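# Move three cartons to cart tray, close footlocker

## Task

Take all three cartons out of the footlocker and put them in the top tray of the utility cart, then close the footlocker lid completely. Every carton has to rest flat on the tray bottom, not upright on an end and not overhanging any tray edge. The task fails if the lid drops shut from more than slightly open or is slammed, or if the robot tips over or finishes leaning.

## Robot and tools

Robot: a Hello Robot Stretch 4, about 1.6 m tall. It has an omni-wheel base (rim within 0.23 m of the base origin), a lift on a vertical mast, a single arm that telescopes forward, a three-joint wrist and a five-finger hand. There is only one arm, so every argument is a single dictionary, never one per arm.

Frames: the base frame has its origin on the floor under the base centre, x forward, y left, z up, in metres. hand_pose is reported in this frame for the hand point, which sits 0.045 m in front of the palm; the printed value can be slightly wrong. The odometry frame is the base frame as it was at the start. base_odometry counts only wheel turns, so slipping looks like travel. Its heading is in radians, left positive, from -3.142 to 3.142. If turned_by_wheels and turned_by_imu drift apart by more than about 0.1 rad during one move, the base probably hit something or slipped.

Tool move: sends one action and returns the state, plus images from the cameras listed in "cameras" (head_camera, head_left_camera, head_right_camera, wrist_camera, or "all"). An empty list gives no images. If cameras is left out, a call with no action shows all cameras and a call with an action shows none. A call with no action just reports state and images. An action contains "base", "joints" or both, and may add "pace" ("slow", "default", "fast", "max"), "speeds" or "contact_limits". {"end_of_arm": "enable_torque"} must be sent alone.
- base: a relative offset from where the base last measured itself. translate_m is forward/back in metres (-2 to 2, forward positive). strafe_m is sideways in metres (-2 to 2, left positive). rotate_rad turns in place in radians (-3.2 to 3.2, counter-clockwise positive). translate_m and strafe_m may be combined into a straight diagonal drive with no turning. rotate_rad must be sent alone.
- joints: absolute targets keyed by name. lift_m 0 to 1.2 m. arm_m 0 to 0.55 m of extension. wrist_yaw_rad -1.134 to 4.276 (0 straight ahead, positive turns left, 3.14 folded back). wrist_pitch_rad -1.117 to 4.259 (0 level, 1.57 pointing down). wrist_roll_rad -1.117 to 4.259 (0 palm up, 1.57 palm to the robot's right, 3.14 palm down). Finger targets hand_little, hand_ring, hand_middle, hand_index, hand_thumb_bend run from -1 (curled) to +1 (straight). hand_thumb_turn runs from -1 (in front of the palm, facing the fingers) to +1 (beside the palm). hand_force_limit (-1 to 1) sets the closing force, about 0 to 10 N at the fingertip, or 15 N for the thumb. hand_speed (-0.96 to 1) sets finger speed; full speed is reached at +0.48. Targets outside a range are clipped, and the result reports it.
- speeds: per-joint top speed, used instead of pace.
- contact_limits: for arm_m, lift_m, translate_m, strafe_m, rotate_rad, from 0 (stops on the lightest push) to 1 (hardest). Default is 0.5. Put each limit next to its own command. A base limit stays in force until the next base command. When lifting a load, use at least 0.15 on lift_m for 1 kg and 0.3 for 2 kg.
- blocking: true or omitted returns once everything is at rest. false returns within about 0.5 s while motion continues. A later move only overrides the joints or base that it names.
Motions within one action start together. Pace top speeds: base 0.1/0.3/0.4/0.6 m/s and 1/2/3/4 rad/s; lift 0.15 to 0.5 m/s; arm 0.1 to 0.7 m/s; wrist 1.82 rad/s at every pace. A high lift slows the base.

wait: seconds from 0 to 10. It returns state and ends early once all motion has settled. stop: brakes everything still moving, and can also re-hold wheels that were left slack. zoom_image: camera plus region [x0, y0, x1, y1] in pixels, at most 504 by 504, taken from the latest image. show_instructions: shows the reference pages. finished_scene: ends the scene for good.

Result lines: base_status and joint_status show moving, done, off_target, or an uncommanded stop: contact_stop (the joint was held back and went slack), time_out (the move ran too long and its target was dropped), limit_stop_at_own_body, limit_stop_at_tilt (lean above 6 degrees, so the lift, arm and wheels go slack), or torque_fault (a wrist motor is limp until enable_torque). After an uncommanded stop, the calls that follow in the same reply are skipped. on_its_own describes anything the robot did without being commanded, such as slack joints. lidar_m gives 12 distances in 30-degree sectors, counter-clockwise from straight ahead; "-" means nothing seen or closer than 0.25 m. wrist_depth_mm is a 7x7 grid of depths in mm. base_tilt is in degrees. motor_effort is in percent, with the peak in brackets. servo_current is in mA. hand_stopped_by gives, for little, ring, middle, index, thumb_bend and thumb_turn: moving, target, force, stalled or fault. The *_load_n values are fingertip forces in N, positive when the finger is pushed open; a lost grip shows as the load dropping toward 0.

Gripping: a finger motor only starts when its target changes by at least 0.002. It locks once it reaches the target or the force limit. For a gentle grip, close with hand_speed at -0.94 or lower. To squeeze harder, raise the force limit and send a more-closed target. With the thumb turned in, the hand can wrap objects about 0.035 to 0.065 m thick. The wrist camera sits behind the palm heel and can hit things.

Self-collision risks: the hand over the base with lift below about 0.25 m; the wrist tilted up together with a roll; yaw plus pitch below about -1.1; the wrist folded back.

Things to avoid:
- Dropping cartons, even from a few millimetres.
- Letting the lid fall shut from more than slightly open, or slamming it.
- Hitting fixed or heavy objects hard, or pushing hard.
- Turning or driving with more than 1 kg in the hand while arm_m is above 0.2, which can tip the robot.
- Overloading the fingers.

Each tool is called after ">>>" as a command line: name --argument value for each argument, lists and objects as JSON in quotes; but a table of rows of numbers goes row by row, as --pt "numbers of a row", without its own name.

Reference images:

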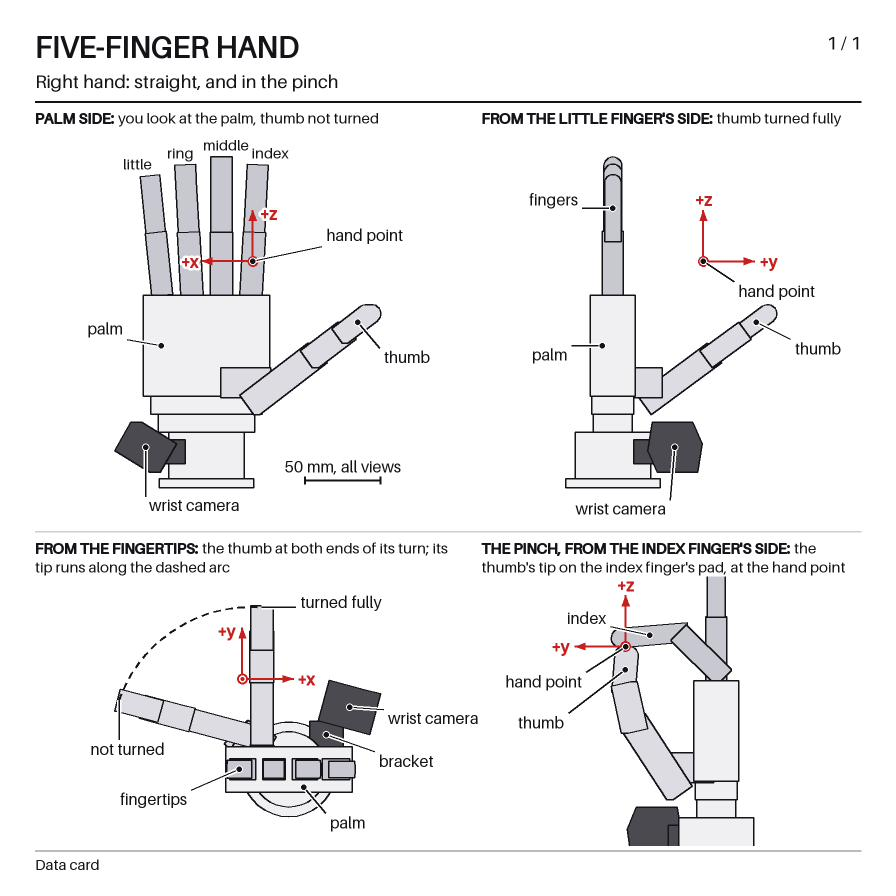

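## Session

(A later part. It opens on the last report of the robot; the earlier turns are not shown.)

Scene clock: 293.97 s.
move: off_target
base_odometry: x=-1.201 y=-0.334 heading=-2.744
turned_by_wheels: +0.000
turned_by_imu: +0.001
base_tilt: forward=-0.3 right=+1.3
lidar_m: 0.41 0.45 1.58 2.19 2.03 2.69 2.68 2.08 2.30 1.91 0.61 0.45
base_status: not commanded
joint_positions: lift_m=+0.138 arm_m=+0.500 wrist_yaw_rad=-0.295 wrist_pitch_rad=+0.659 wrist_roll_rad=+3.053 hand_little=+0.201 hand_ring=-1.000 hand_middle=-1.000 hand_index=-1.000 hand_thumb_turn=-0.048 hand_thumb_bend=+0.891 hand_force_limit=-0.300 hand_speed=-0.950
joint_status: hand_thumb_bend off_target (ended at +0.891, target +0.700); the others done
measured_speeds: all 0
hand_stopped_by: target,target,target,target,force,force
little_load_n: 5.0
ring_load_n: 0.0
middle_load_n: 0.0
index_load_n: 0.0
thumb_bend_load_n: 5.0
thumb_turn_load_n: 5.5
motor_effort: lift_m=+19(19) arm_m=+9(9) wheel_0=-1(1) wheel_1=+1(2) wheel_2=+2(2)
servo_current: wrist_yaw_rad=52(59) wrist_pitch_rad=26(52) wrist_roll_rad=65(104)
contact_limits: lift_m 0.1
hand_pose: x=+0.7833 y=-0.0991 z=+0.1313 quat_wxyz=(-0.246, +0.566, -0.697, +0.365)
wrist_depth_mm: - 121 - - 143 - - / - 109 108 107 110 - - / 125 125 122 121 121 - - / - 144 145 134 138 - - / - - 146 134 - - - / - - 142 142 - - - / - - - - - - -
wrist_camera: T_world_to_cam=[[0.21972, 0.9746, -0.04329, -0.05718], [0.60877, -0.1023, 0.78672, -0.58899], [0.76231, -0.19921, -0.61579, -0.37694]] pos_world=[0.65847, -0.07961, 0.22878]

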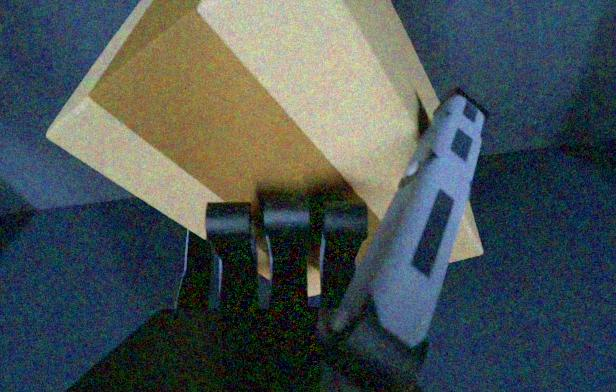

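>>> move --joints '{"hand_thumb_bend": 0.6, "hand_force_limit": 0.3}'

>>> move --joints '{"lift_m": 0.148}' --speeds '{"lift_m": 0.02}' --contact_limits '{"lift_m": 0.3}' --cameras '["wrist_camera"]'

Scene clock: 296.33 s.
move: off_target
base_odometry: x=-1.201 y=-0.334 heading=-2.744
turned_by_wheels: +0.000
turned_by_imu: +0.001
base_tilt: forward=-0.3 right=+1.2
lidar_m: 0.40 0.46 1.57 2.17 2.04 2.67 2.68 2.08 2.29 1.91 0.63 0.42
base_status: not commanded
joint_positions: lift_m=+0.138 arm_m=+0.500 wrist_yaw_rad=-0.295 wrist_pitch_rad=+0.659 wrist_roll_rad=+3.053 hand_little=+0.201 hand_ring=-1.000 hand_middle=-1.000 hand_index=-1.000 hand_thumb_turn=-0.047 hand_thumb_bend=+0.762 hand_force_limit=+0.300 hand_speed=-0.950
joint_status: hand_thumb_bend off_target (ended at +0.762, target +0.600); the others done
measured_speeds: all 0
hand_stopped_by: target,target,target,target,force,force
little_load_n: 8.5
ring_load_n: 0.0
middle_load_n: 0.0
index_load_n: 0.0
thumb_bend_load_n: 9.5
thumb_turn_load_n: 10.5
motor_effort: lift_m=+19(19) arm_m=+9(10) wheel_0=-1(1) wheel_1=+1(2) wheel_2=+2(2)
servo_current: wrist_yaw_rad=46(59) wrist_pitch_rad=33(46) wrist_roll_rad=52(72)
contact_limits: lift_m 0.1
hand_pose: x=+0.7833 y=-0.0991 z=+0.1313 quat_wxyz=(-0.246, +0.566, -0.697, +0.365)
wrist_depth_mm: - 128 - - 146 - - / - 109 107 107 111 - - / 125 125 121 121 120 - - / - 144 145 133 138 - - / - - 145 134 - - - / - - 142 142 - - - / - - - - - - -
pictures: none

Scene clock: 297.17 s.
move: done
base_odometry: x=-1.201 y=-0.334 heading=-2.744
turned_by_wheels: +0.000
turned_by_imu: +0.000
base_tilt: forward=-0.3 right=+1.3
lidar_m: 0.42 0.45 1.61 2.19 2.06 2.68 2.67 2.10 2.30 1.91 0.63 0.44
base_status: not commanded
joint_positions: lift_m=+0.148 arm_m=+0.500 wrist_yaw_rad=-0.295 wrist_pitch_rad=+0.659 wrist_roll_rad=+3.053 hand_little=+0.201 hand_ring=-1.000 hand_middle=-1.000 hand_index=-1.000 hand_thumb_turn=-0.047 hand_thumb_bend=+0.762 hand_force_limit=+0.300 hand_speed=-0.950
joint_status: all done
measured_speeds: all 0
hand_stopped_by: target,target,target,target,force,force
little_load_n: 9.0
ring_load_n: 0.0
middle_load_n: 0.0
index_load_n: 0.0
thumb_bend_load_n: 9.5
thumb_turn_load_n: 10.0
motor_effort: lift_m=+25(28) arm_m=+9(9) wheel_0=-1(1) wheel_1=+2(2) wheel_2=+2(2)
servo_current: wrist_yaw_rad=39(59) wrist_pitch_rad=26(52) wrist_roll_rad=52(65)
contact_limits: lift_m 0.3
hand_pose: x=+0.7833 y=-0.0991 z=+0.1408 quat_wxyz=(-0.246, +0.566, -0.697, +0.365)
wrist_depth_mm: - 121 - - 146 - - / - 111 107 108 118 - - / - 127 124 122 121 - - / - 146 146 134 137 - - / - - 145 134 - - - / - - 143 142 - - - / - - - - - - -
wrist_camera: T_world_to_cam=[[0.21972, 0.9746, -0.04329, -0.05677], [0.60877, -0.1023, 0.78672, -0.59646], [0.76231, -0.19921, -0.61579, -0.37109]] pos_world=[0.65847, -0.07961, 0.23827]

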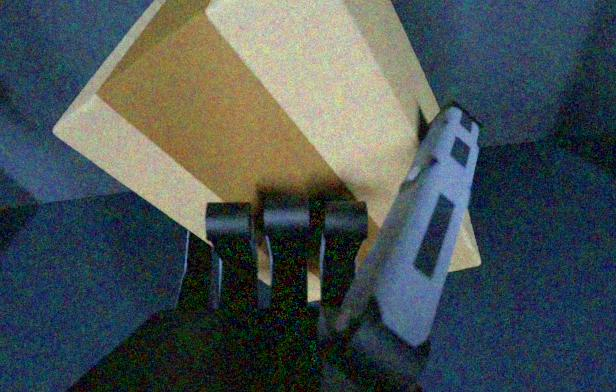

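>>> move --joints '{"hand_thumb_bend": 0.55, "hand_force_limit": 0.45}'

>>> move --joints '{"lift_m": 0.25}' --speeds '{"lift_m": 0.06}' --contact_limits '{"lift_m": 0.4}' --cameras '["wrist_camera"]'

Scene clock: 298.67 s.
move: off_target
base_odometry: x=-1.201 y=-0.334 heading=-2.744
turned_by_wheels: +0.000
turned_by_imu: +0.000
base_tilt: forward=-0.3 right=+1.4
lidar_m: 0.42 0.43 1.57 2.18 2.05 2.66 2.68 2.10 2.29 1.90 0.62 0.45
base_status: not commanded
joint_positions: lift_m=+0.148 arm_m=+0.500 wrist_yaw_rad=-0.295 wrist_pitch_rad=+0.659 wrist_roll_rad=+3.053 hand_little=+0.201 hand_ring=-1.000 hand_middle=-1.000 hand_index=-1.000 hand_thumb_turn=-0.047 hand_thumb_bend=+0.727 hand_force_limit=+0.450 hand_speed=-0.950
joint_status: hand_thumb_bend off_target (ended at +0.727, target +0.550); the others done
measured_speeds: all 0
hand_stopped_by: target,target,target,target,force,force
little_load_n: 9.5
ring_load_n: 0.0
middle_load_n: 0.0
index_load_n: 0.5
thumb_bend_load_n: 10.5
thumb_turn_load_n: 11.5
motor_effort: lift_m=+26(26) arm_m=+9(9) wheel_0=-1(1) wheel_1=+1(2) wheel_2=+2(2)
servo_current: wrist_yaw_rad=39(59) wrist_pitch_rad=20(33) wrist_roll_rad=65(65)
contact_limits: lift_m 0.3
hand_pose: x=+0.7833 y=-0.0991 z=+0.1408 quat_wxyz=(-0.246, +0.566, -0.697, +0.365)
wrist_depth_mm: - 125 - - 136 - - / - 112 107 108 128 - - / - 127 125 122 121 - - / - 146 147 134 137 - - / - - 145 134 - - - / - - 143 142 - - - / - - - - - - -
pictures: none

Scene clock: 300.83 s.
move: done
base_odometry: x=-1.201 y=-0.334 heading=-2.744
turned_by_wheels: +0.000
turned_by_imu: +0.001
base_tilt: forward=-0.2 right=+1.3
lidar_m: 0.43 0.46 1.57 2.19 2.02 2.67 2.67 2.10 2.28 1.90 0.61 0.43
base_status: not commanded
joint_positions: lift_m=+0.250 arm_m=+0.500 wrist_yaw_rad=-0.295 wrist_pitch_rad=+0.659 wrist_roll_rad=+3.053 hand_little=+0.201 hand_ring=-1.000 hand_middle=-1.000 hand_index=-1.000 hand_thumb_turn=-0.047 hand_thumb_bend=+0.727 hand_force_limit=+0.450 hand_speed=-0.950
joint_status: all done
measured_speeds: all 0
hand_stopped_by: target,target,target,target,force,force
little_load_n: 10.0
ring_load_n: 0.0
middle_load_n: 0.5
index_load_n: 0.0
thumb_bend_load_n: 10.5
thumb_turn_load_n: 11.0
motor_effort: lift_m=+25(31) arm_m=+9(9) wheel_0=-1(1) wheel_1=+1(2) wheel_2=+2(2)
servo_current: wrist_yaw_rad=52(59) wrist_pitch_rad=20(46) wrist_roll_rad=52(85)
contact_limits: lift_m 0.4
hand_pose: x=+0.7833 y=-0.0991 z=+0.2428 quat_wxyz=(-0.246, +0.566, -0.697, +0.365)
wrist_depth_mm: - 125 - - 136 - - / - 112 107 108 128 - - / 126 128 125 122 121 - - / - 146 146 134 137 - - / - - 146 134 - - - / - - 143 142 - - - / - - - - - - -
wrist_camera: T_world_to_cam=[[0.21972, 0.9746, -0.04329, -0.05235], [0.60877, -0.1023, 0.78672, -0.67671], [0.76231, -0.19921, -0.61579, -0.30828]] pos_world=[0.65847, -0.07961, 0.34027]

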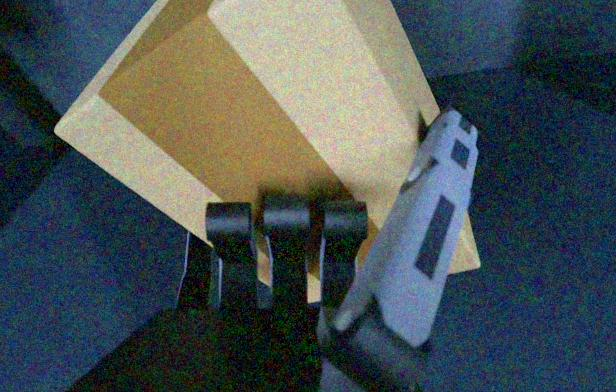

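>>> move --joints '{"lift_m": 0.53}' --speeds '{"lift_m": 0.15}' --contact_limits '{"lift_m": 0.4}'

>>> move --joints '{"arm_m": 0.2}' --speeds '{"arm_m": 0.15}' --cameras '["wrist_camera"]'

>>> move --base '{"translate_m": -0.5}' --joints '{"wrist_yaw_rad": -0.68}' --speeds '{"wrist_yaw_rad": 0.4}' --pace "slow" --cameras '["wrist_camera"]'

Scene clock: 304.00 s.
move: done
base_odometry: x=-1.201 y=-0.334 heading=-2.744
turned_by_wheels: +0.000
turned_by_imu: +0.001
base_tilt: forward=-0.3 right=+1.2
lidar_m: 0.43 0.45 1.56 2.19 2.03 2.66 2.69 2.10 2.29 1.91 0.63 0.43
base_status: not commanded
joint_positions: lift_m=+0.530 arm_m=+0.500 wrist_yaw_rad=-0.295 wrist_pitch_rad=+0.659 wrist_roll_rad=+3.053 hand_little=+0.201 hand_ring=-1.000 hand_middle=-1.000 hand_index=-1.000 hand_thumb_turn=-0.047 hand_thumb_bend=+0.727 hand_force_limit=+0.450 hand_speed=-0.950
joint_status: all done
measured_speeds: all 0
hand_stopped_by: target,target,target,target,force,force
little_load_n: 10.0
ring_load_n: 0.0
middle_load_n: 0.0
index_load_n: 0.0
thumb_bend_load_n: 11.0
thumb_turn_load_n: 11.5
motor_effort: lift_m=+25(31) arm_m=+9(9) wheel_0=-1(1) wheel_1=+1(2) wheel_2=+2(2)
servo_current: wrist_yaw_rad=46(52) wrist_pitch_rad=33(52) wrist_roll_rad=52(85)
contact_limits: lift_m 0.4
hand_pose: x=+0.7833 y=-0.0991 z=+0.5228 quat_wxyz=(-0.246, +0.566, -0.697, +0.365)
wrist_depth_mm: - 126 - - 136 - - / - 112 107 108 128 - - / 126 128 125 123 121 - - / - 146 146 134 136 - - / - - 146 134 - - - / - - 143 141 - - - / - - - - - - -
pictures: none

Scene clock: 306.67 s.
move: done
base_odometry: x=-1.201 y=-0.334 heading=-2.744
turned_by_wheels: +0.000
turned_by_imu: +0.001
base_tilt: forward=-0.2 right=+1.4
lidar_m: 0.41 0.46 1.59 2.18 2.05 2.65 2.67 2.08 2.29 1.91 0.61 0.42
base_status: not commanded
joint_positions: lift_m=+0.530 arm_m=+0.200 wrist_yaw_rad=-0.295 wrist_pitch_rad=+0.659 wrist_roll_rad=+3.053 hand_little=+0.201 hand_ring=-1.000 hand_middle=-1.000 hand_index=-1.000 hand_thumb_turn=-0.047 hand_thumb_bend=+0.727 hand_force_limit=+0.450 hand_speed=-0.950
joint_status: all done
measured_speeds: all 0
hand_stopped_by: target,target,target,target,force,force
little_load_n: 10.0
ring_load_n: 0.0
middle_load_n: 0.0
index_load_n: 0.0
thumb_bend_load_n: 10.5
thumb_turn_load_n: 11.5
motor_effort: lift_m=+25(26) arm_m=-9(12) wheel_0=-1(1) wheel_1=+1(2) wheel_2=+2(2)
servo_current: wrist_yaw_rad=39(59) wrist_pitch_rad=33(52) wrist_roll_rad=46(72)
contact_limits: lift_m 0.4
hand_pose: x=+0.4841 y=-0.0991 z=+0.5228 quat_wxyz=(-0.246, +0.566, -0.697, +0.365)
wrist_depth_mm: 304 150 - - 136 - - / - 112 107 108 128 - - / - 127 125 122 121 - - / 1042 146 146 134 136 - - / - - 145 134 - - - / - - 143 142 - - - / - - - - - - -
wrist_camera: T_world_to_cam=[[0.21973, 0.9746, -0.0433, 0.02553], [0.60882, -0.10231, 0.78668, -0.71478], [0.76227, -0.19922, -0.61584, 0.09234]] pos_world=[0.35917, -0.07961, 0.62028]

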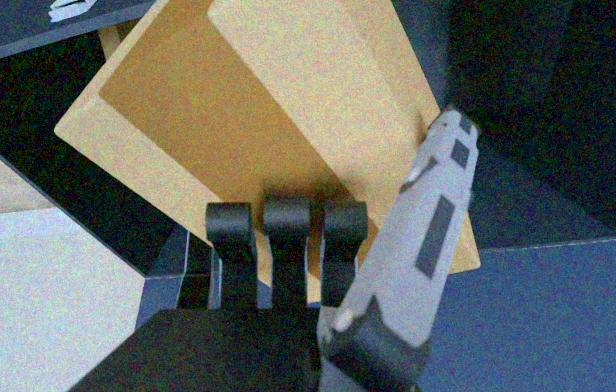

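Scene clock: 312.93 s.
move: done
base_odometry: x=-0.740 y=-0.140 heading=-2.744
turned_by_wheels: +0.000
turned_by_imu: +0.000
base_tilt: forward=-0.3 right=+1.3
lidar_m: 0.91 1.01 2.29 1.83 1.86 2.24 2.18 1.85 1.73 1.93 2.00 0.38
base_status: done
joint_positions: lift_m=+0.530 arm_m=+0.200 wrist_yaw_rad=-0.677 wrist_pitch_rad=+0.659 wrist_roll_rad=+3.053 hand_little=+0.201 hand_ring=-1.000 hand_middle=-1.000 hand_index=-1.000 hand_thumb_turn=-0.047 hand_thumb_bend=+0.727 hand_force_limit=+0.450 hand_speed=-0.950
joint_status: all done
measured_speeds: all 0
hand_stopped_by: target,target,target,target,force,force
little_load_n: 10.0
ring_load_n: 0.0
middle_load_n: 0.0
index_load_n: 0.0
thumb_bend_load_n: 10.5
thumb_turn_load_n: 11.0
motor_effort: lift_m=+25(26) arm_m=-9(10) wheel_0=-2(5) wheel_1=+0(4) wheel_2=+2(7)
servo_current: wrist_yaw_rad=52(104) wrist_pitch_rad=13(46) wrist_roll_rad=26(85)
contact_limits: lift_m 0.4
hand_pose: x=+0.4389 y=-0.1340 z=+0.5228 quat_wxyz=(-0.172, +0.423, -0.792, +0.405)
wrist_depth_mm: 654 180 - - 147 627 615 / 732 112 107 108 128 691 676 / 854 128 125 122 121 - - / 1042 1008 147 134 137 - - / 1308 1281 147 133 - - - / 1618 1661 142 142 - - - / 1618 - - - - - -
wrist_camera: T_world_to_cam=[[0.56789, 0.82197, -0.04329, -0.10375], [0.52652, -0.32234, 0.78668, -0.68422], [0.63267, -0.46954, -0.61584, 0.14046]] pos_world=[0.33031, -0.06932, 0.62028]

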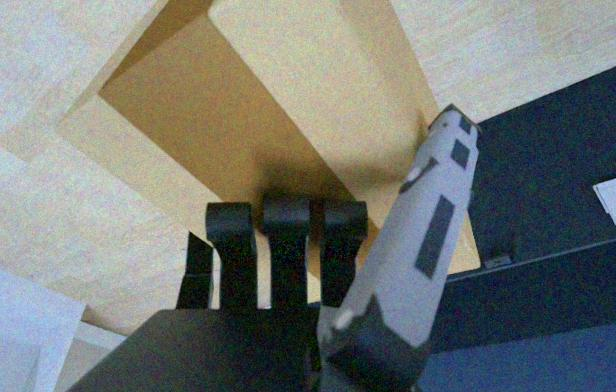

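>>> move --base '{"rotate_rad": -1.847}' --pace "slow"

>>> move --base '{"translate_m": 0.43, "strafe_m": -1.106}' --joints '{"lift_m": 0.8}' --speeds '{"lift_m": 0.1}' --contact_limits '{"lift_m": 0.4}' --cameras '["wrist_camera", "head_camera"]'

>>> zoom_image --camera "head_camera" --region '[60, 120, 340, 400]'

Scene clock: 316.47 s.
move: done
base_odometry: x=-0.740 y=-0.141 heading=+1.693
turned_by_wheels: -1.847
turned_by_imu: -1.840
base_tilt: forward=-0.3 right=+1.3
lidar_m: 2.20 1.94 1.79 0.91 0.91 1.84 2.23 1.83 2.06 2.16 2.18 0.36
base_status: done
joint_positions: lift_m=+0.530 arm_m=+0.200 wrist_yaw_rad=-0.677 wrist_pitch_rad=+0.659 wrist_roll_rad=+3.053 hand_little=+0.201 hand_ring=-1.000 hand_middle=-1.000 hand_index=-1.000 hand_thumb_turn=-0.047 hand_thumb_bend=+0.727 hand_force_limit=+0.450 hand_speed=-0.950
joint_status: not commanded
measured_speeds: all 0
hand_stopped_by: target,target,target,target,force,force
little_load_n: 10.0
ring_load_n: 0.0
middle_load_n: 0.0
index_load_n: 0.0
thumb_bend_load_n: 10.5
thumb_turn_load_n: 11.5
motor_effort: lift_m=+25(26) arm_m=-10(10) wheel_0=+2(5) wheel_1=+1(5) wheel_2=+1(6)
servo_current: wrist_yaw_rad=46(59) wrist_pitch_rad=33(52) wrist_roll_rad=46(78)
contact_limits: lift_m 0.4
hand_pose: x=+0.4389 y=-0.1340 z=+0.5228 quat_wxyz=(-0.172, +0.423, -0.792, +0.405)
wrist_depth_mm: 654 180 - - 147 621 609 / 732 112 107 108 128 699 683 / 866 127 125 122 121 - 820 / 1042 976 146 134 137 - 946 / 1308 1281 147 134 - - 1182 / 1537 1661 142 142 - - 1430 / - - - - - - -
pictures: none

Scene clock: 321.90 s.
move: done
base_odometry: x=+0.306 y=+0.421 heading=+1.693
turned_by_wheels: +0.000
turned_by_imu: +0.005
base_tilt: forward=-0.3 right=+1.4
lidar_m: 1.15 1.21 2.31 2.10 2.11 2.80 2.69 1.90 1.15 0.98 0.98 0.37
base_status: done
joint_positions: lift_m=+0.800 arm_m=+0.200 wrist_yaw_rad=-0.677 wrist_pitch_rad=+0.659 wrist_roll_rad=+3.053 hand_little=+0.201 hand_ring=-1.000 hand_middle=-1.000 hand_index=-1.000 hand_thumb_turn=-0.047 hand_thumb_bend=+0.727 hand_force_limit=+0.450 hand_speed=-0.950
joint_status: all done
measured_speeds: all 0
hand_stopped_by: target,target,target,target,force,force
little_load_n: 10.0
ring_load_n: 0.0
middle_load_n: 0.0
index_load_n: -0.5
thumb_bend_load_n: 10.5
thumb_turn_load_n: 11.5
motor_effort: lift_m=+25(31) arm_m=-9(10) wheel_0=-1(10) wheel_1=+0(7) wheel_2=+1(6)
servo_current: wrist_yaw_rad=46(59) wrist_pitch_rad=39(46) wrist_roll_rad=52(78)
contact_limits: lift_m 0.4
hand_pose: x=+0.4389 y=-0.1340 z=+0.7928 quat_wxyz=(-0.172, +0.423, -0.792, +0.405)
wrist_depth_mm: 931 181 - - 147 891 878 / - 112 107 108 128 991 976 / - 128 125 122 121 - - / - 146 146 134 137 - - / - - 146 134 - - - / - - 142 142 - - - / - - - - - - -
pictures: head_camera, wrist_camera
wrist_camera: T_world_to_cam=[[0.56788, 0.82197, -0.04329, -0.09206], [0.52657, -0.32237, 0.78664, -0.8966], [0.63263, -0.46951, -0.6159, 0.3068]] pos_world=[0.33031, -0.06932, 0.89028]

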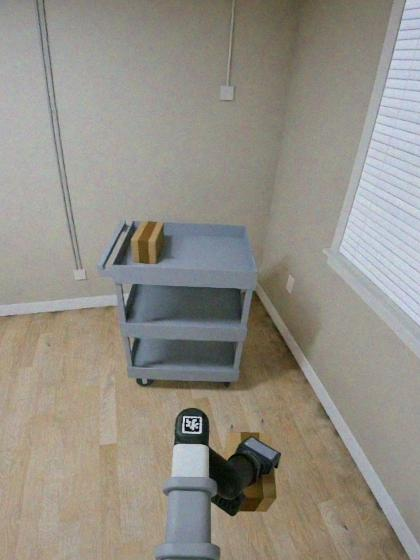

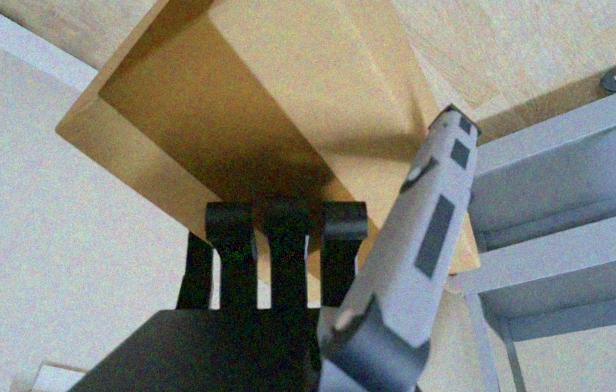

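Scaled by 1.800 from the camera's image (finer frame: 1200x1600).

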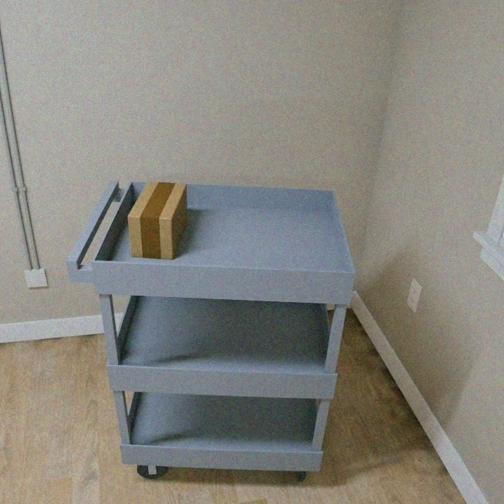

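>>> move --joints '{"lift_m": 1.02}' --speeds '{"lift_m": 0.12}' --contact_limits '{"lift_m": 0.4}' --cameras '["head_camera"]'

>>> move --base '{"translate_m": 0.45}' --pace "slow" --cameras '["head_camera"]'

Scene clock: 326.23 s.
move: done
base_odometry: x=+0.306 y=+0.421 heading=+1.693
turned_by_wheels: +0.000
turned_by_imu: +0.001
base_tilt: forward=-0.3 right=+1.3
lidar_m: 1.14 1.21 2.28 2.11 2.11 2.81 2.68 1.90 1.17 0.99 1.00 0.35
base_status: not commanded
joint_positions: lift_m=+1.020 arm_m=+0.200 wrist_yaw_rad=-0.677 wrist_pitch_rad=+0.659 wrist_roll_rad=+3.053 hand_little=+0.201 hand_ring=-1.000 hand_middle=-1.000 hand_index=-1.000 hand_thumb_turn=-0.047 hand_thumb_bend=+0.727 hand_force_limit=+0.450 hand_speed=-0.950
joint_status: all done
measured_speeds: all 0
hand_stopped_by: target,target,target,target,force,force
little_load_n: 10.0
ring_load_n: 0.0
middle_load_n: 0.0
index_load_n: 0.0
thumb_bend_load_n: 10.5
thumb_turn_load_n: 11.5
motor_effort: lift_m=+25(30) arm_m=-9(10) wheel_0=-1(1) wheel_1=+0(1) wheel_2=+1(1)
servo_current: wrist_yaw_rad=46(59) wrist_pitch_rad=20(52) wrist_roll_rad=46(72)
contact_limits: lift_m 0.4
hand_pose: x=+0.4389 y=-0.1340 z=+1.0128 quat_wxyz=(-0.172, +0.423, -0.792, +0.405)
wrist_depth_mm: - 151 - - 147 1118 1078 / - 112 107 108 128 1182 - / - 128 125 122 121 - - / - 146 147 134 137 - - / - - 145 134 - - - / 707 759 142 142 - - - / 683 - - - - - -

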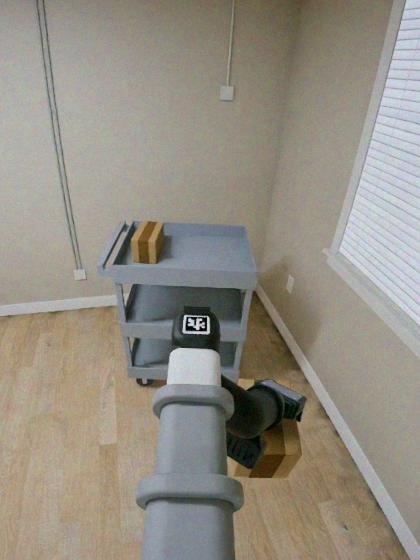

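Scene clock: 332.03 s.
move: done
base_odometry: x=+0.251 y=+0.867 heading=+1.693
turned_by_wheels: +0.000
turned_by_imu: +0.002
base_tilt: forward=-0.2 right=+1.4
lidar_m: 0.69 0.75 1.89 2.85 2.24 3.23 3.13 1.69 1.01 0.85 0.86 0.34
base_status: done
joint_positions: lift_m=+1.020 arm_m=+0.200 wrist_yaw_rad=-0.677 wrist_pitch_rad=+0.659 wrist_roll_rad=+3.053 hand_little=+0.201 hand_ring=-1.000 hand_middle=-1.000 hand_index=-1.000 hand_thumb_turn=-0.047 hand_thumb_bend=+0.727 hand_force_limit=+0.450 hand_speed=-0.950
joint_status: not commanded
measured_speeds: all 0
hand_stopped_by: target,target,target,target,force,force
little_load_n: 10.0
ring_load_n: 0.0
middle_load_n: 0.0
index_load_n: 0.0
thumb_bend_load_n: 10.5
thumb_turn_load_n: 11.5
motor_effort: lift_m=+25(25) arm_m=-9(10) wheel_0=+2(5) wheel_1=+2(5) wheel_2=-2(7)
servo_current: wrist_yaw_rad=52(59) wrist_pitch_rad=26(65) wrist_roll_rad=59(78)
contact_limits: lift_m 0.4
hand_pose: x=+0.4389 y=-0.1340 z=+1.0128 quat_wxyz=(-0.172, +0.423, -0.792, +0.405)
wrist_depth_mm: - 125 - - 136 - - / - 112 107 108 119 - - / - 128 125 122 121 - - / - 146 147 134 136 - 399 / 647 - 146 134 - - - / 609 668 143 142 - - - / 591 - - - - - -

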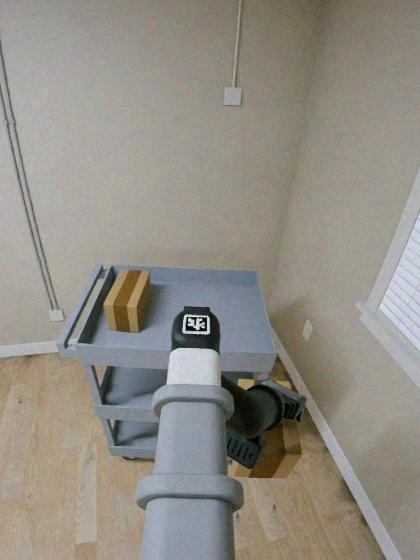

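>>> move --base '{"translate_m": 0.405}' --pace "slow" --cameras '["head_camera"]'

Scene clock: 337.50 s.
move: done
base_odometry: x=+0.201 y=+1.269 heading=+1.693
turned_by_wheels: +0.000
turned_by_imu: +0.001
base_tilt: forward=-0.2 right=+1.2
lidar_m: 0.30 0.31 0.44 1.93 2.38 3.44 3.51 1.56 0.89 0.75 0.77 0.33
base_status: done
joint_positions: lift_m=+1.020 arm_m=+0.200 wrist_yaw_rad=-0.677 wrist_pitch_rad=+0.659 wrist_roll_rad=+3.053 hand_little=+0.201 hand_ring=-1.000 hand_middle=-1.000 hand_index=-1.000 hand_thumb_turn=-0.047 hand_thumb_bend=+0.727 hand_force_limit=+0.450 hand_speed=-0.950
joint_status: not commanded
measured_speeds: all 0
hand_stopped_by: target,target,target,target,force,force
little_load_n: 10.0
ring_load_n: 0.5
middle_load_n: 0.0
index_load_n: 0.0
thumb_bend_load_n: 11.0
thumb_turn_load_n: 11.5
motor_effort: lift_m=+25(26) arm_m=-9(10) wheel_0=+1(5) wheel_1=+0(5) wheel_2=-2(6)
servo_current: wrist_yaw_rad=52(59) wrist_pitch_rad=39(52) wrist_roll_rad=46(78)
contact_limits: lift_m 0.4
hand_pose: x=+0.4389 y=-0.1340 z=+1.0128 quat_wxyz=(-0.172, +0.423, -0.792, +0.405)
wrist_depth_mm: - 125 - - 136 - - / - 112 107 108 119 - - / - 127 125 122 121 - - / - 151 147 134 137 - - / 559 668 146 134 - - - / 535 585 142 141 - - - / 504 - - - - - -

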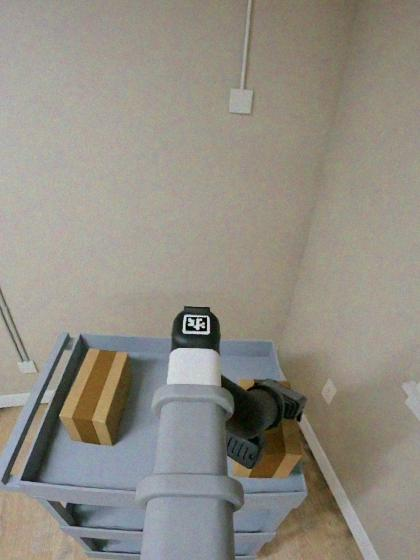

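>>> zoom_image --camera "head_camera" --region '[0, 320, 320, 560]'

Scaled by 1.575 from the camera's image (finer frame: 1200x1600).

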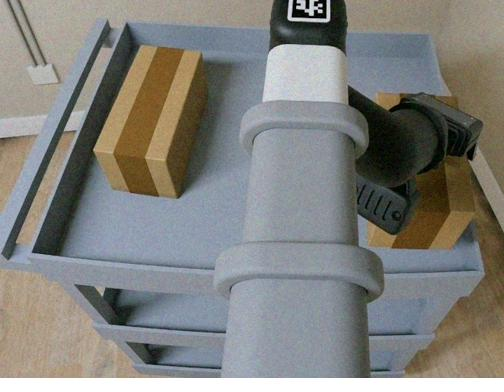

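>>> move --joints '{"arm_m": 0.336}' --pace "slow" --contact_limits '{"arm_m": 0.2}' --cameras '["head_camera", "wrist_camera"]'

>>> move --joints '{"lift_m": 0.94}' --speeds '{"lift_m": 0.08}' --contact_limits '{"lift_m": 0.15}' --cameras '["head_camera", "head_right_camera", "wrist_camera"]'

Scene clock: 341.17 s.
move: done
base_odometry: x=+0.201 y=+1.269 heading=+1.693
turned_by_wheels: +0.000
turned_by_imu: +0.001
base_tilt: forward=-0.2 right=+1.3
lidar_m: 0.29 0.31 0.47 1.93 2.38 3.46 3.52 1.57 0.87 0.76 0.76 0.32
base_status: not commanded
joint_positions: lift_m=+1.020 arm_m=+0.336 wrist_yaw_rad=-0.677 wrist_pitch_rad=+0.659 wrist_roll_rad=+3.053 hand_little=+0.201 hand_ring=-1.000 hand_middle=-1.000 hand_index=-1.000 hand_thumb_turn=-0.047 hand_thumb_bend=+0.727 hand_force_limit=+0.450 hand_speed=-0.950
joint_status: all done
measured_speeds: all 0
hand_stopped_by: target,target,target,target,force,force
little_load_n: 10.0
ring_load_n: 0.0
middle_load_n: 0.0
index_load_n: 0.0
thumb_bend_load_n: 10.5
thumb_turn_load_n: 11.5
motor_effort: lift_m=+25(26) arm_m=+9(10) wheel_0=+1(1) wheel_1=+0(1) wheel_2=-2(2)
servo_current: wrist_yaw_rad=46(59) wrist_pitch_rad=39(59) wrist_roll_rad=46(72)
contact_limits: arm_m 0.2; lift_m 0.4
hand_pose: x=+0.5742 y=-0.1340 z=+1.0128 quat_wxyz=(-0.172, +0.423, -0.792, +0.405)
wrist_depth_mm: - 125 - - 136 - - / - 112 107 108 128 - - / - 128 125 122 121 - - / - 146 147 133 136 - - / 539 - 145 134 - - - / - - 143 142 - - - / - - - - - - -
wrist_camera: T_world_to_cam=[[0.56788, 0.82197, -0.04329, -0.15931], [0.52657, -0.32237, 0.78664, -1.14086], [0.63263, -0.46951, -0.6159, 0.35677]] pos_world=[0.46551, -0.06932, 1.11027]

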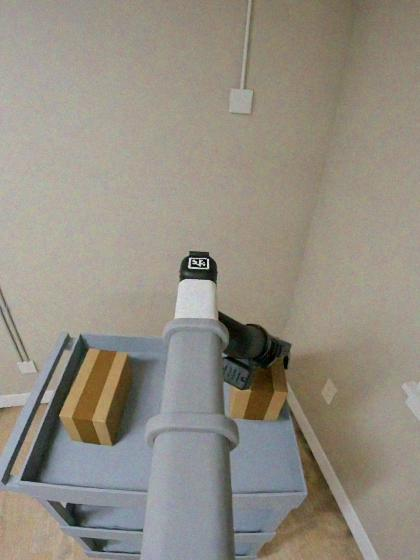

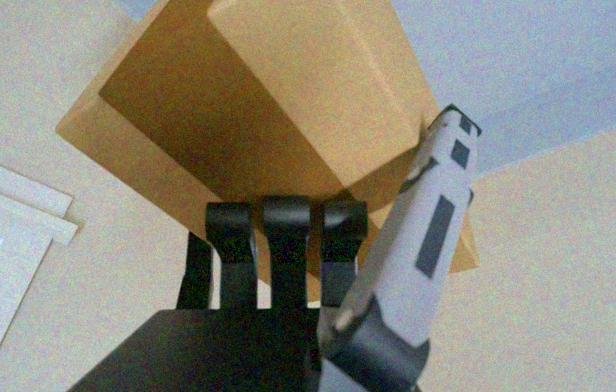

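Scene clock: 342.73 s.
move: done
base_odometry: x=+0.201 y=+1.269 heading=+1.693
turned_by_wheels: +0.000
turned_by_imu: +0.000
base_tilt: forward=-0.3 right=+1.2
lidar_m: 0.31 0.32 0.46 1.93 2.38 3.46 3.50 1.57 0.88 0.76 0.77 0.33
base_status: not commanded
joint_positions: lift_m=+0.940 arm_m=+0.336 wrist_yaw_rad=-0.677 wrist_pitch_rad=+0.659 wrist_roll_rad=+3.053 hand_little=+0.201 hand_ring=-1.000 hand_middle=-1.000 hand_index=-1.000 hand_thumb_turn=-0.047 hand_thumb_bend=+0.727 hand_force_limit=+0.450 hand_speed=-0.950
joint_status: all done
measured_speeds: all 0
hand_stopped_by: target,target,target,target,force,force
little_load_n: 10.0
ring_load_n: 0.0
middle_load_n: 0.0
index_load_n: 0.0
thumb_bend_load_n: 10.5
thumb_turn_load_n: 11.0
motor_effort: lift_m=+19(23) arm_m=+9(10) wheel_0=+1(1) wheel_1=+0(1) wheel_2=-2(2)
servo_current: wrist_yaw_rad=52(52) wrist_pitch_rad=33(52) wrist_roll_rad=52(65)
contact_limits: arm_m 0.2; lift_m 0.15
hand_pose: x=+0.5742 y=-0.1340 z=+0.9333 quat_wxyz=(-0.172, +0.423, -0.792, +0.405)
wrist_depth_mm: 191 181 - - 159 236 234 / - 112 107 108 128 - - / - 127 125 122 121 - - / - 146 146 134 137 - - / - - 146 134 - - - / - - 142 142 - - - / - - - - - - -
wrist_camera: T_world_to_cam=[[0.56788, 0.82197, -0.04329, -0.16275], [0.52657, -0.32237, 0.78664, -1.07832], [0.63263, -0.46951, -0.6159, 0.3078]] pos_world=[0.46551, -0.06932, 1.03077]

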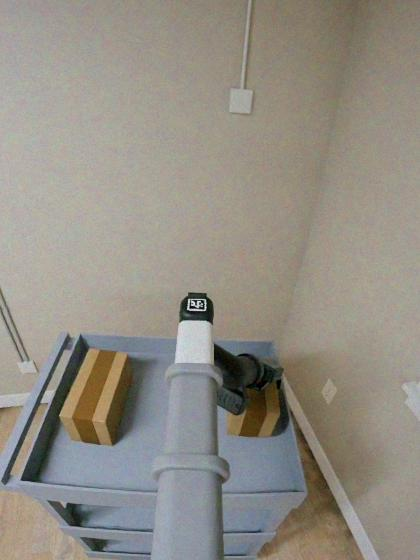

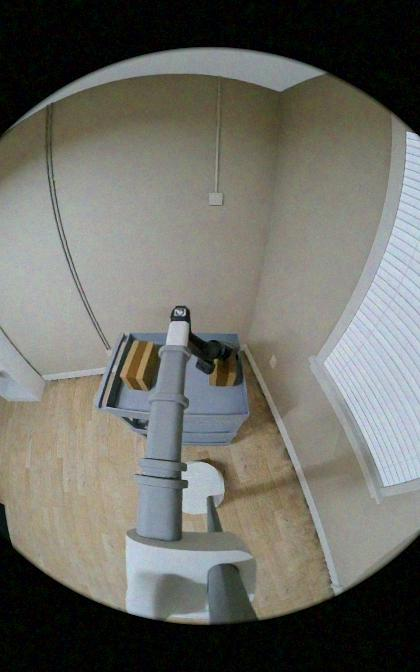

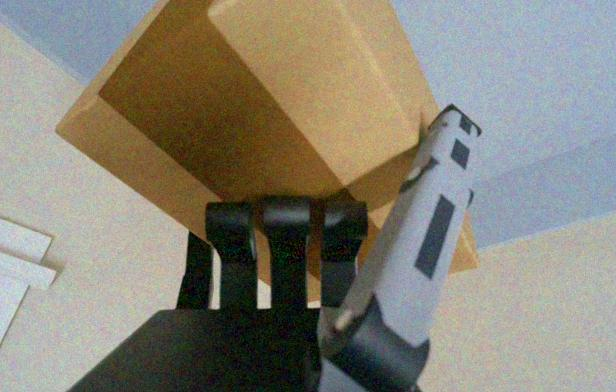

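>>> move --joints '{"lift_m": 0.92}' --speeds '{"lift_m": 0.05}' --contact_limits '{"lift_m": 0.15}'

>>> move --joints '{"lift_m": 0.912}' --speeds '{"lift_m": 0.03}' --contact_limits '{"lift_m": 0.1}' --cameras '["head_camera", "wrist_camera"]'

Scene clock: 343.73 s.
move: done
base_odometry: x=+0.201 y=+1.269 heading=+1.693
turned_by_wheels: +0.000
turned_by_imu: +0.000
base_tilt: forward=-0.2 right=+1.3
lidar_m: 0.31 0.33 0.48 1.94 2.38 3.46 3.52 1.55 0.90 0.74 0.75 0.33
base_status: not commanded
joint_positions: lift_m=+0.920 arm_m=+0.336 wrist_yaw_rad=-0.677 wrist_pitch_rad=+0.659 wrist_roll_rad=+3.053 hand_little=+0.201 hand_ring=-1.000 hand_middle=-1.000 hand_index=-1.000 hand_thumb_turn=-0.047 hand_thumb_bend=+0.727 hand_force_limit=+0.450 hand_speed=-0.950
joint_status: all done
measured_speeds: all 0
hand_stopped_by: target,target,target,target,force,force
little_load_n: 10.0
ring_load_n: 0.0
middle_load_n: 0.0
index_load_n: 0.0
thumb_bend_load_n: 10.5
thumb_turn_load_n: 11.5
motor_effort: lift_m=+19(21) arm_m=+9(10) wheel_0=+1(1) wheel_1=+0(1) wheel_2=-2(2)
servo_current: wrist_yaw_rad=59(59) wrist_pitch_rad=39(52) wrist_roll_rad=85(85)
contact_limits: arm_m 0.2; lift_m 0.15
hand_pose: x=+0.5742 y=-0.1340 z=+0.9133 quat_wxyz=(-0.172, +0.423, -0.792, +0.405)
wrist_depth_mm: 189 181 - - 174 220 219 / 182 112 107 108 137 239 - / - 128 125 122 121 - - / - 146 147 133 137 - - / - - 146 134 - - - / - - 143 142 - - - / - - - - - - -
pictures: none

Scene clock: 344.40 s.
move: done
base_odometry: x=+0.201 y=+1.269 heading=+1.693
turned_by_wheels: +0.000
turned_by_imu: +0.000
base_tilt: forward=-0.3 right=+1.4
lidar_m: 0.30 0.33 0.47 1.96 2.35 3.48 3.51 1.58 0.87 0.76 0.75 0.33
base_status: not commanded
joint_positions: lift_m=+0.912 arm_m=+0.336 wrist_yaw_rad=-0.677 wrist_pitch_rad=+0.659 wrist_roll_rad=+3.053 hand_little=+0.201 hand_ring=-1.000 hand_middle=-1.000 hand_index=-1.000 hand_thumb_turn=-0.047 hand_thumb_bend=+0.727 hand_force_limit=+0.450 hand_speed=-0.950
joint_status: all done
measured_speeds: all 0
hand_stopped_by: target,target,target,target,force,force
little_load_n: 10.0
ring_load_n: 0.0
middle_load_n: 0.0
index_load_n: 0.0
thumb_bend_load_n: 10.5
thumb_turn_load_n: 11.0
motor_effort: lift_m=+20(21) arm_m=+9(9) wheel_0=+1(1) wheel_1=+0(1) wheel_2=-2(2)
servo_current: wrist_yaw_rad=39(52) wrist_pitch_rad=33(52) wrist_roll_rad=39(78)
contact_limits: arm_m 0.2; lift_m 0.1
hand_pose: x=+0.5742 y=-0.1340 z=+0.9053 quat_wxyz=(-0.172, +0.423, -0.792, +0.405)
wrist_depth_mm: 189 177 - - 192 213 207 / 178 112 107 108 137 233 236 / - 127 123 122 121 - - / - 146 146 133 137 - - / - - 146 134 - - - / - - 142 142 - - - / - - - - - - -
wrist_camera: T_world_to_cam=[[0.56788, 0.82197, -0.04329, -0.16396], [0.52657, -0.32237, 0.78664, -1.05629], [0.63263, -0.46951, -0.6159, 0.29056]] pos_world=[0.46551, -0.06932, 1.00277]

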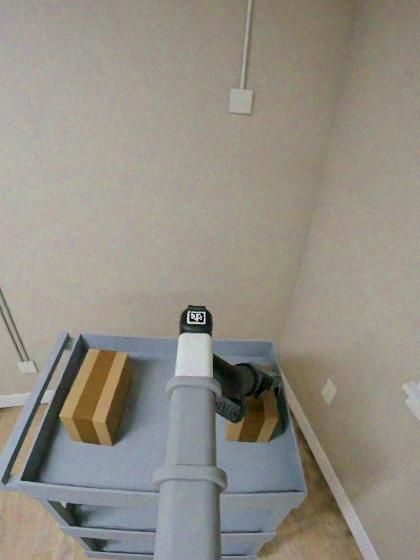

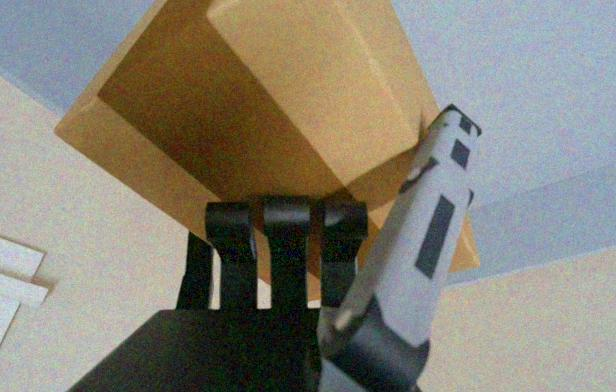

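>>> move --joints '{"lift_m": 0.908}' --speeds '{"lift_m": 0.03}' --contact_limits '{"lift_m": 0.1}'

>>> move --joints '{"lift_m": 0.904}' --speeds '{"lift_m": 0.03}' --contact_limits '{"lift_m": 0.1}' --cameras '["wrist_camera"]'

Scene clock: 345.10 s.
move: done
base_odometry: x=+0.201 y=+1.269 heading=+1.693
turned_by_wheels: +0.000
turned_by_imu: +0.000
base_tilt: forward=-0.3 right=+1.3
lidar_m: 0.30 0.31 0.46 1.95 2.37 3.47 3.51 1.55 0.88 0.76 0.77 0.32
base_status: not commanded
joint_positions: lift_m=+0.908 arm_m=+0.336 wrist_yaw_rad=-0.677 wrist_pitch_rad=+0.659 wrist_roll_rad=+3.053 hand_little=+0.201 hand_ring=-1.000 hand_middle=-1.000 hand_index=-1.000 hand_thumb_turn=-0.047 hand_thumb_bend=+0.727 hand_force_limit=+0.450 hand_speed=-0.950
joint_status: all done
measured_speeds: all 0
hand_stopped_by: target,target,target,target,force,force
little_load_n: 9.5
ring_load_n: 0.0
middle_load_n: 0.0
index_load_n: 0.0
thumb_bend_load_n: 11.0
thumb_turn_load_n: 12.0
motor_effort: lift_m=+18(22) arm_m=+9(10) wheel_0=+1(1) wheel_1=+0(1) wheel_2=-2(2)
servo_current: wrist_yaw_rad=39(59) wrist_pitch_rad=33(33) wrist_roll_rad=72(72)
contact_limits: arm_m 0.2; lift_m 0.1
hand_pose: x=+0.5742 y=-0.1340 z=+0.9014 quat_wxyz=(-0.172, +0.423, -0.792, +0.405)
wrist_depth_mm: 189 158 - - 195 209 204 / 178 109 107 106 137 234 226 / 125 124 121 121 120 - - / - 143 142 133 137 - - / - - 145 134 - - - / - - 143 142 - - - / - - - - - - -
pictures: none

Scene clock: 345.63 s.
move: done
base_odometry: x=+0.201 y=+1.269 heading=+1.693
turned_by_wheels: +0.000
turned_by_imu: +0.000
base_tilt: forward=-0.2 right=+1.2
lidar_m: 0.29 0.32 0.46 1.93 2.38 3.46 3.51 1.56 0.87 0.75 0.75 0.33
base_status: not commanded
joint_positions: lift_m=+0.905 arm_m=+0.336 wrist_yaw_rad=-0.677 wrist_pitch_rad=+0.659 wrist_roll_rad=+3.053 hand_little=+0.201 hand_ring=-1.000 hand_middle=-1.000 hand_index=-1.000 hand_thumb_turn=-0.047 hand_thumb_bend=+0.727 hand_force_limit=+0.450 hand_speed=-0.950
joint_status: all done
measured_speeds: all 0
hand_stopped_by: target,target,target,target,force,force
little_load_n: 9.0
ring_load_n: 0.0
middle_load_n: 0.0
index_load_n: 0.0
thumb_bend_load_n: 11.0
thumb_turn_load_n: 13.0
motor_effort: lift_m=+15(17) arm_m=+9(10) wheel_0=+0(1) wheel_1=+0(1) wheel_2=-2(2)
servo_current: wrist_yaw_rad=46(52) wrist_pitch_rad=20(39) wrist_roll_rad=39(78)
contact_limits: arm_m 0.2; lift_m 0.1
hand_pose: x=+0.5742 y=-0.1340 z=+0.8977 quat_wxyz=(-0.172, +0.423, -0.792, +0.405)
wrist_depth_mm: 188 151 - - 193 208 203 / 177 109 106 106 125 234 225 / 123 123 120 120 123 - - / - 142 135 132 136 - - / - - 145 134 - - - / - - 143 142 - - - / - - - - - - -
wrist_camera: T_world_to_cam=[[0.56788, 0.82197, -0.04329, -0.16429], [0.52657, -0.32237, 0.78664, -1.05031], [0.63263, -0.46951, -0.6159, 0.28588]] pos_world=[0.46551, -0.06932, 0.99518]

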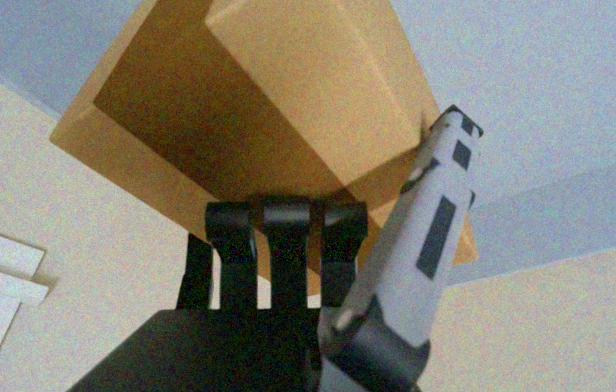

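>>> move --joints '{"lift_m": 0.902}' --speeds '{"lift_m": 0.02}' --contact_limits '{"lift_m": 0.1}' --cameras '["wrist_camera", "head_camera"]'

Scene clock: 346.27 s.
move: done
base_odometry: x=+0.201 y=+1.269 heading=+1.693
turned_by_wheels: +0.000
turned_by_imu: +0.001
base_tilt: forward=-0.2 right=+1.2
lidar_m: 0.30 0.32 0.47 1.99 2.37 3.48 3.52 1.55 0.88 0.74 0.76 0.33
base_status: not commanded
joint_positions: lift_m=+0.903 arm_m=+0.336 wrist_yaw_rad=-0.677 wrist_pitch_rad=+0.659 wrist_roll_rad=+3.053 hand_little=+0.201 hand_ring=-1.000 hand_middle=-1.000 hand_index=-1.000 hand_thumb_turn=-0.047 hand_thumb_bend=+0.727 hand_force_limit=+0.450 hand_speed=-0.950
joint_status: all done
measured_speeds: all 0
hand_stopped_by: target,target,target,target,force,force
little_load_n: 9.0
ring_load_n: 0.0
middle_load_n: 0.0
index_load_n: 0.0
thumb_bend_load_n: 10.5
thumb_turn_load_n: 13.0
motor_effort: lift_m=+13(15) arm_m=+9(9) wheel_0=+1(1) wheel_1=+0(0) wheel_2=-1(2)
servo_current: wrist_yaw_rad=52(52) wrist_pitch_rad=33(33) wrist_roll_rad=65(72)
contact_limits: arm_m 0.2; lift_m 0.1
hand_pose: x=+0.5742 y=-0.1340 z=+0.8959 quat_wxyz=(-0.172, +0.423, -0.792, +0.405)
wrist_depth_mm: 188 149 - - 190 209 203 / 177 109 105 105 135 233 226 / 123 122 120 119 122 - - / - 142 134 132 136 - - / - - 146 134 - - - / - - 143 142 - - - / - - - - - - -
pictures: head_camera, wrist_camera
wrist_camera: T_world_to_cam=[[0.56788, 0.82197, -0.04329, -0.16437], [0.52657, -0.32237, 0.78664, -1.0489], [0.63263, -0.46951, -0.6159, 0.28477]] pos_world=[0.46551, -0.06932, 0.99338]

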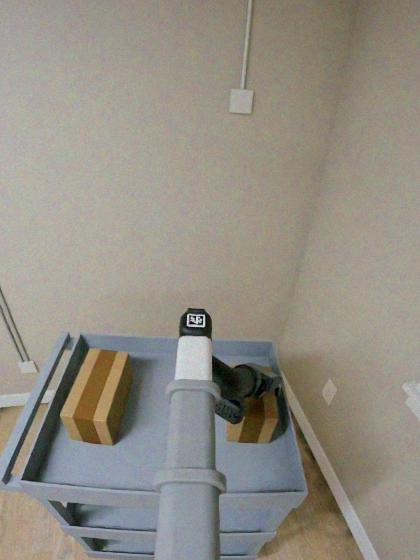

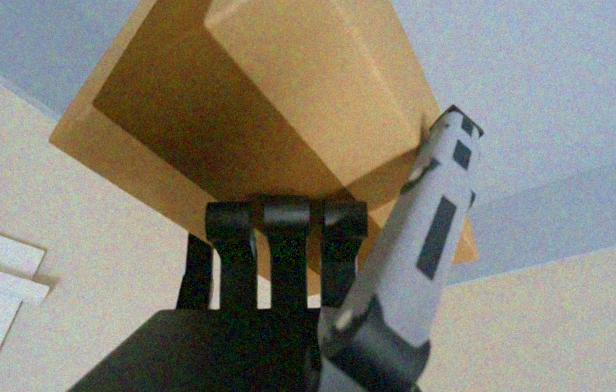

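>>> move --joints '{"hand_speed": -0.8, "hand_thumb_bend": 1.0}' --cameras '["wrist_camera"]'

Scene clock: 347.87 s.
move: done
base_odometry: x=+0.201 y=+1.269 heading=+1.693
turned_by_wheels: +0.000
turned_by_imu: +0.000
base_tilt: forward=-0.2 right=+1.2
lidar_m: 0.31 0.32 0.47 1.96 2.36 3.47 3.53 1.56 0.89 0.76 0.76 0.33
base_status: not commanded
joint_positions: lift_m=+0.903 arm_m=+0.336 wrist_yaw_rad=-0.677 wrist_pitch_rad=+0.659 wrist_roll_rad=+3.053 hand_little=+0.201 hand_ring=-1.000 hand_middle=-1.000 hand_index=-1.000 hand_thumb_turn=-0.047 hand_thumb_bend=+1.000 hand_force_limit=+0.450 hand_speed=-0.800
joint_status: all done
measured_speeds: all 0
hand_stopped_by: target,target,target,target,target,force
little_load_n: 3.5
ring_load_n: 0.0
middle_load_n: 0.5
index_load_n: 0.0
thumb_bend_load_n: 0.0
thumb_turn_load_n: 6.0
motor_effort: lift_m=+15(15) arm_m=+9(9) wheel_0=+1(1) wheel_1=+0(1) wheel_2=-1(2)
servo_current: wrist_yaw_rad=39(52) wrist_pitch_rad=26(46) wrist_roll_rad=59(78)
contact_limits: arm_m 0.2; lift_m 0.1
hand_pose: x=+0.5742 y=-0.1341 z=+0.8957 quat_wxyz=(-0.173, +0.423, -0.792, +0.405)
wrist_depth_mm: 186 145 - - 174 206 200 / 174 107 104 103 142 226 230 / 120 119 117 117 116 - - / - 138 131 129 133 - - / - - 146 134 - - - / - - 143 142 - - - / - - - - - - -
wrist_camera: T_world_to_cam=[[0.56788, 0.82197, -0.04327, -0.16446], [0.52628, -0.32217, 0.78692, -1.04892], [0.63288, -0.46965, -0.61554, 0.2841]] pos_world=[0.46561, -0.06932, 0.99318]

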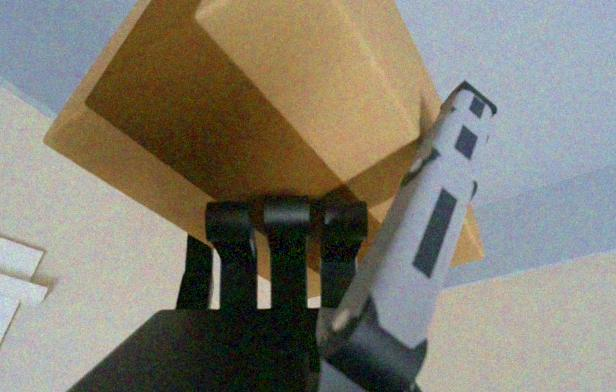

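>>> move --joints '{"hand_thumb_turn": 0.25, "hand_little": 0.38}' --cameras '["wrist_camera", "head_camera"]'

Scene clock: 349.23 s.
move: done
base_odometry: x=+0.201 y=+1.269 heading=+1.693
turned_by_wheels: +0.000
turned_by_imu: +0.000
base_tilt: forward=-0.3 right=+1.4
lidar_m: 0.29 0.34 0.45 1.94 2.38 3.46 3.52 1.56 0.87 0.74 0.76 0.32
base_status: not commanded
joint_positions: lift_m=+0.902 arm_m=+0.336 wrist_yaw_rad=-0.677 wrist_pitch_rad=+0.659 wrist_roll_rad=+3.053 hand_little=+0.380 hand_ring=-1.000 hand_middle=-1.000 hand_index=-1.000 hand_thumb_turn=+0.250 hand_thumb_bend=+1.000 hand_force_limit=+0.450 hand_speed=-0.800
joint_status: all done
measured_speeds: all 0
hand_stopped_by: target,target,target,target,target,target
little_load_n: 0.0
ring_load_n: 0.0
middle_load_n: 0.0
index_load_n: 0.0
thumb_bend_load_n: 0.0
thumb_turn_load_n: 0.0
motor_effort: lift_m=+17(17) arm_m=+9(9) wheel_0=+1(1) wheel_1=+0(0) wheel_2=-1(2)
servo_current: wrist_yaw_rad=46(59) wrist_pitch_rad=26(46) wrist_roll_rad=52(78)
contact_limits: arm_m 0.2; lift_m 0.1
hand_pose: x=+0.5742 y=-0.1341 z=+0.8955 quat_wxyz=(-0.173, +0.423, -0.792, +0.405)
wrist_depth_mm: 189 160 - - 189 205 203 / 177 105 104 103 168 228 226 / 125 115 111 114 113 120 - / - 134 128 125 130 - - / - - 145 132 158 - - / - - 142 142 - - - / - - - - - - -
pictures: head_camera, wrist_camera
wrist_camera: T_world_to_cam=[[0.56788, 0.82197, -0.04327, -0.16447], [0.52628, -0.32217, 0.78692, -1.04876], [0.63288, -0.46965, -0.61554, 0.28398]] pos_world=[0.46561, -0.06932, 0.99298]

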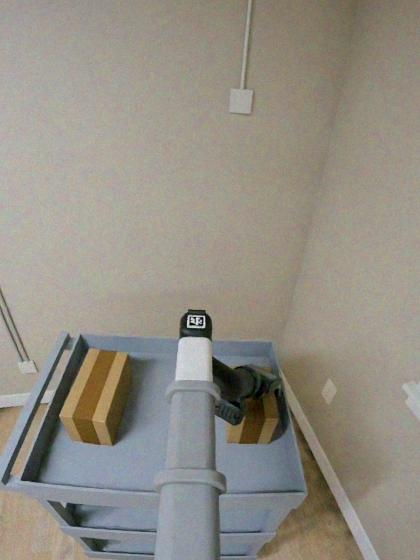

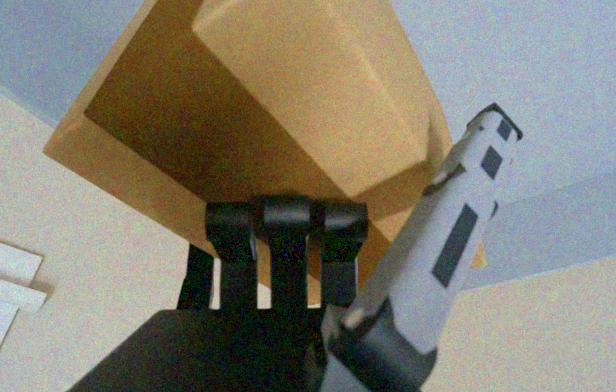

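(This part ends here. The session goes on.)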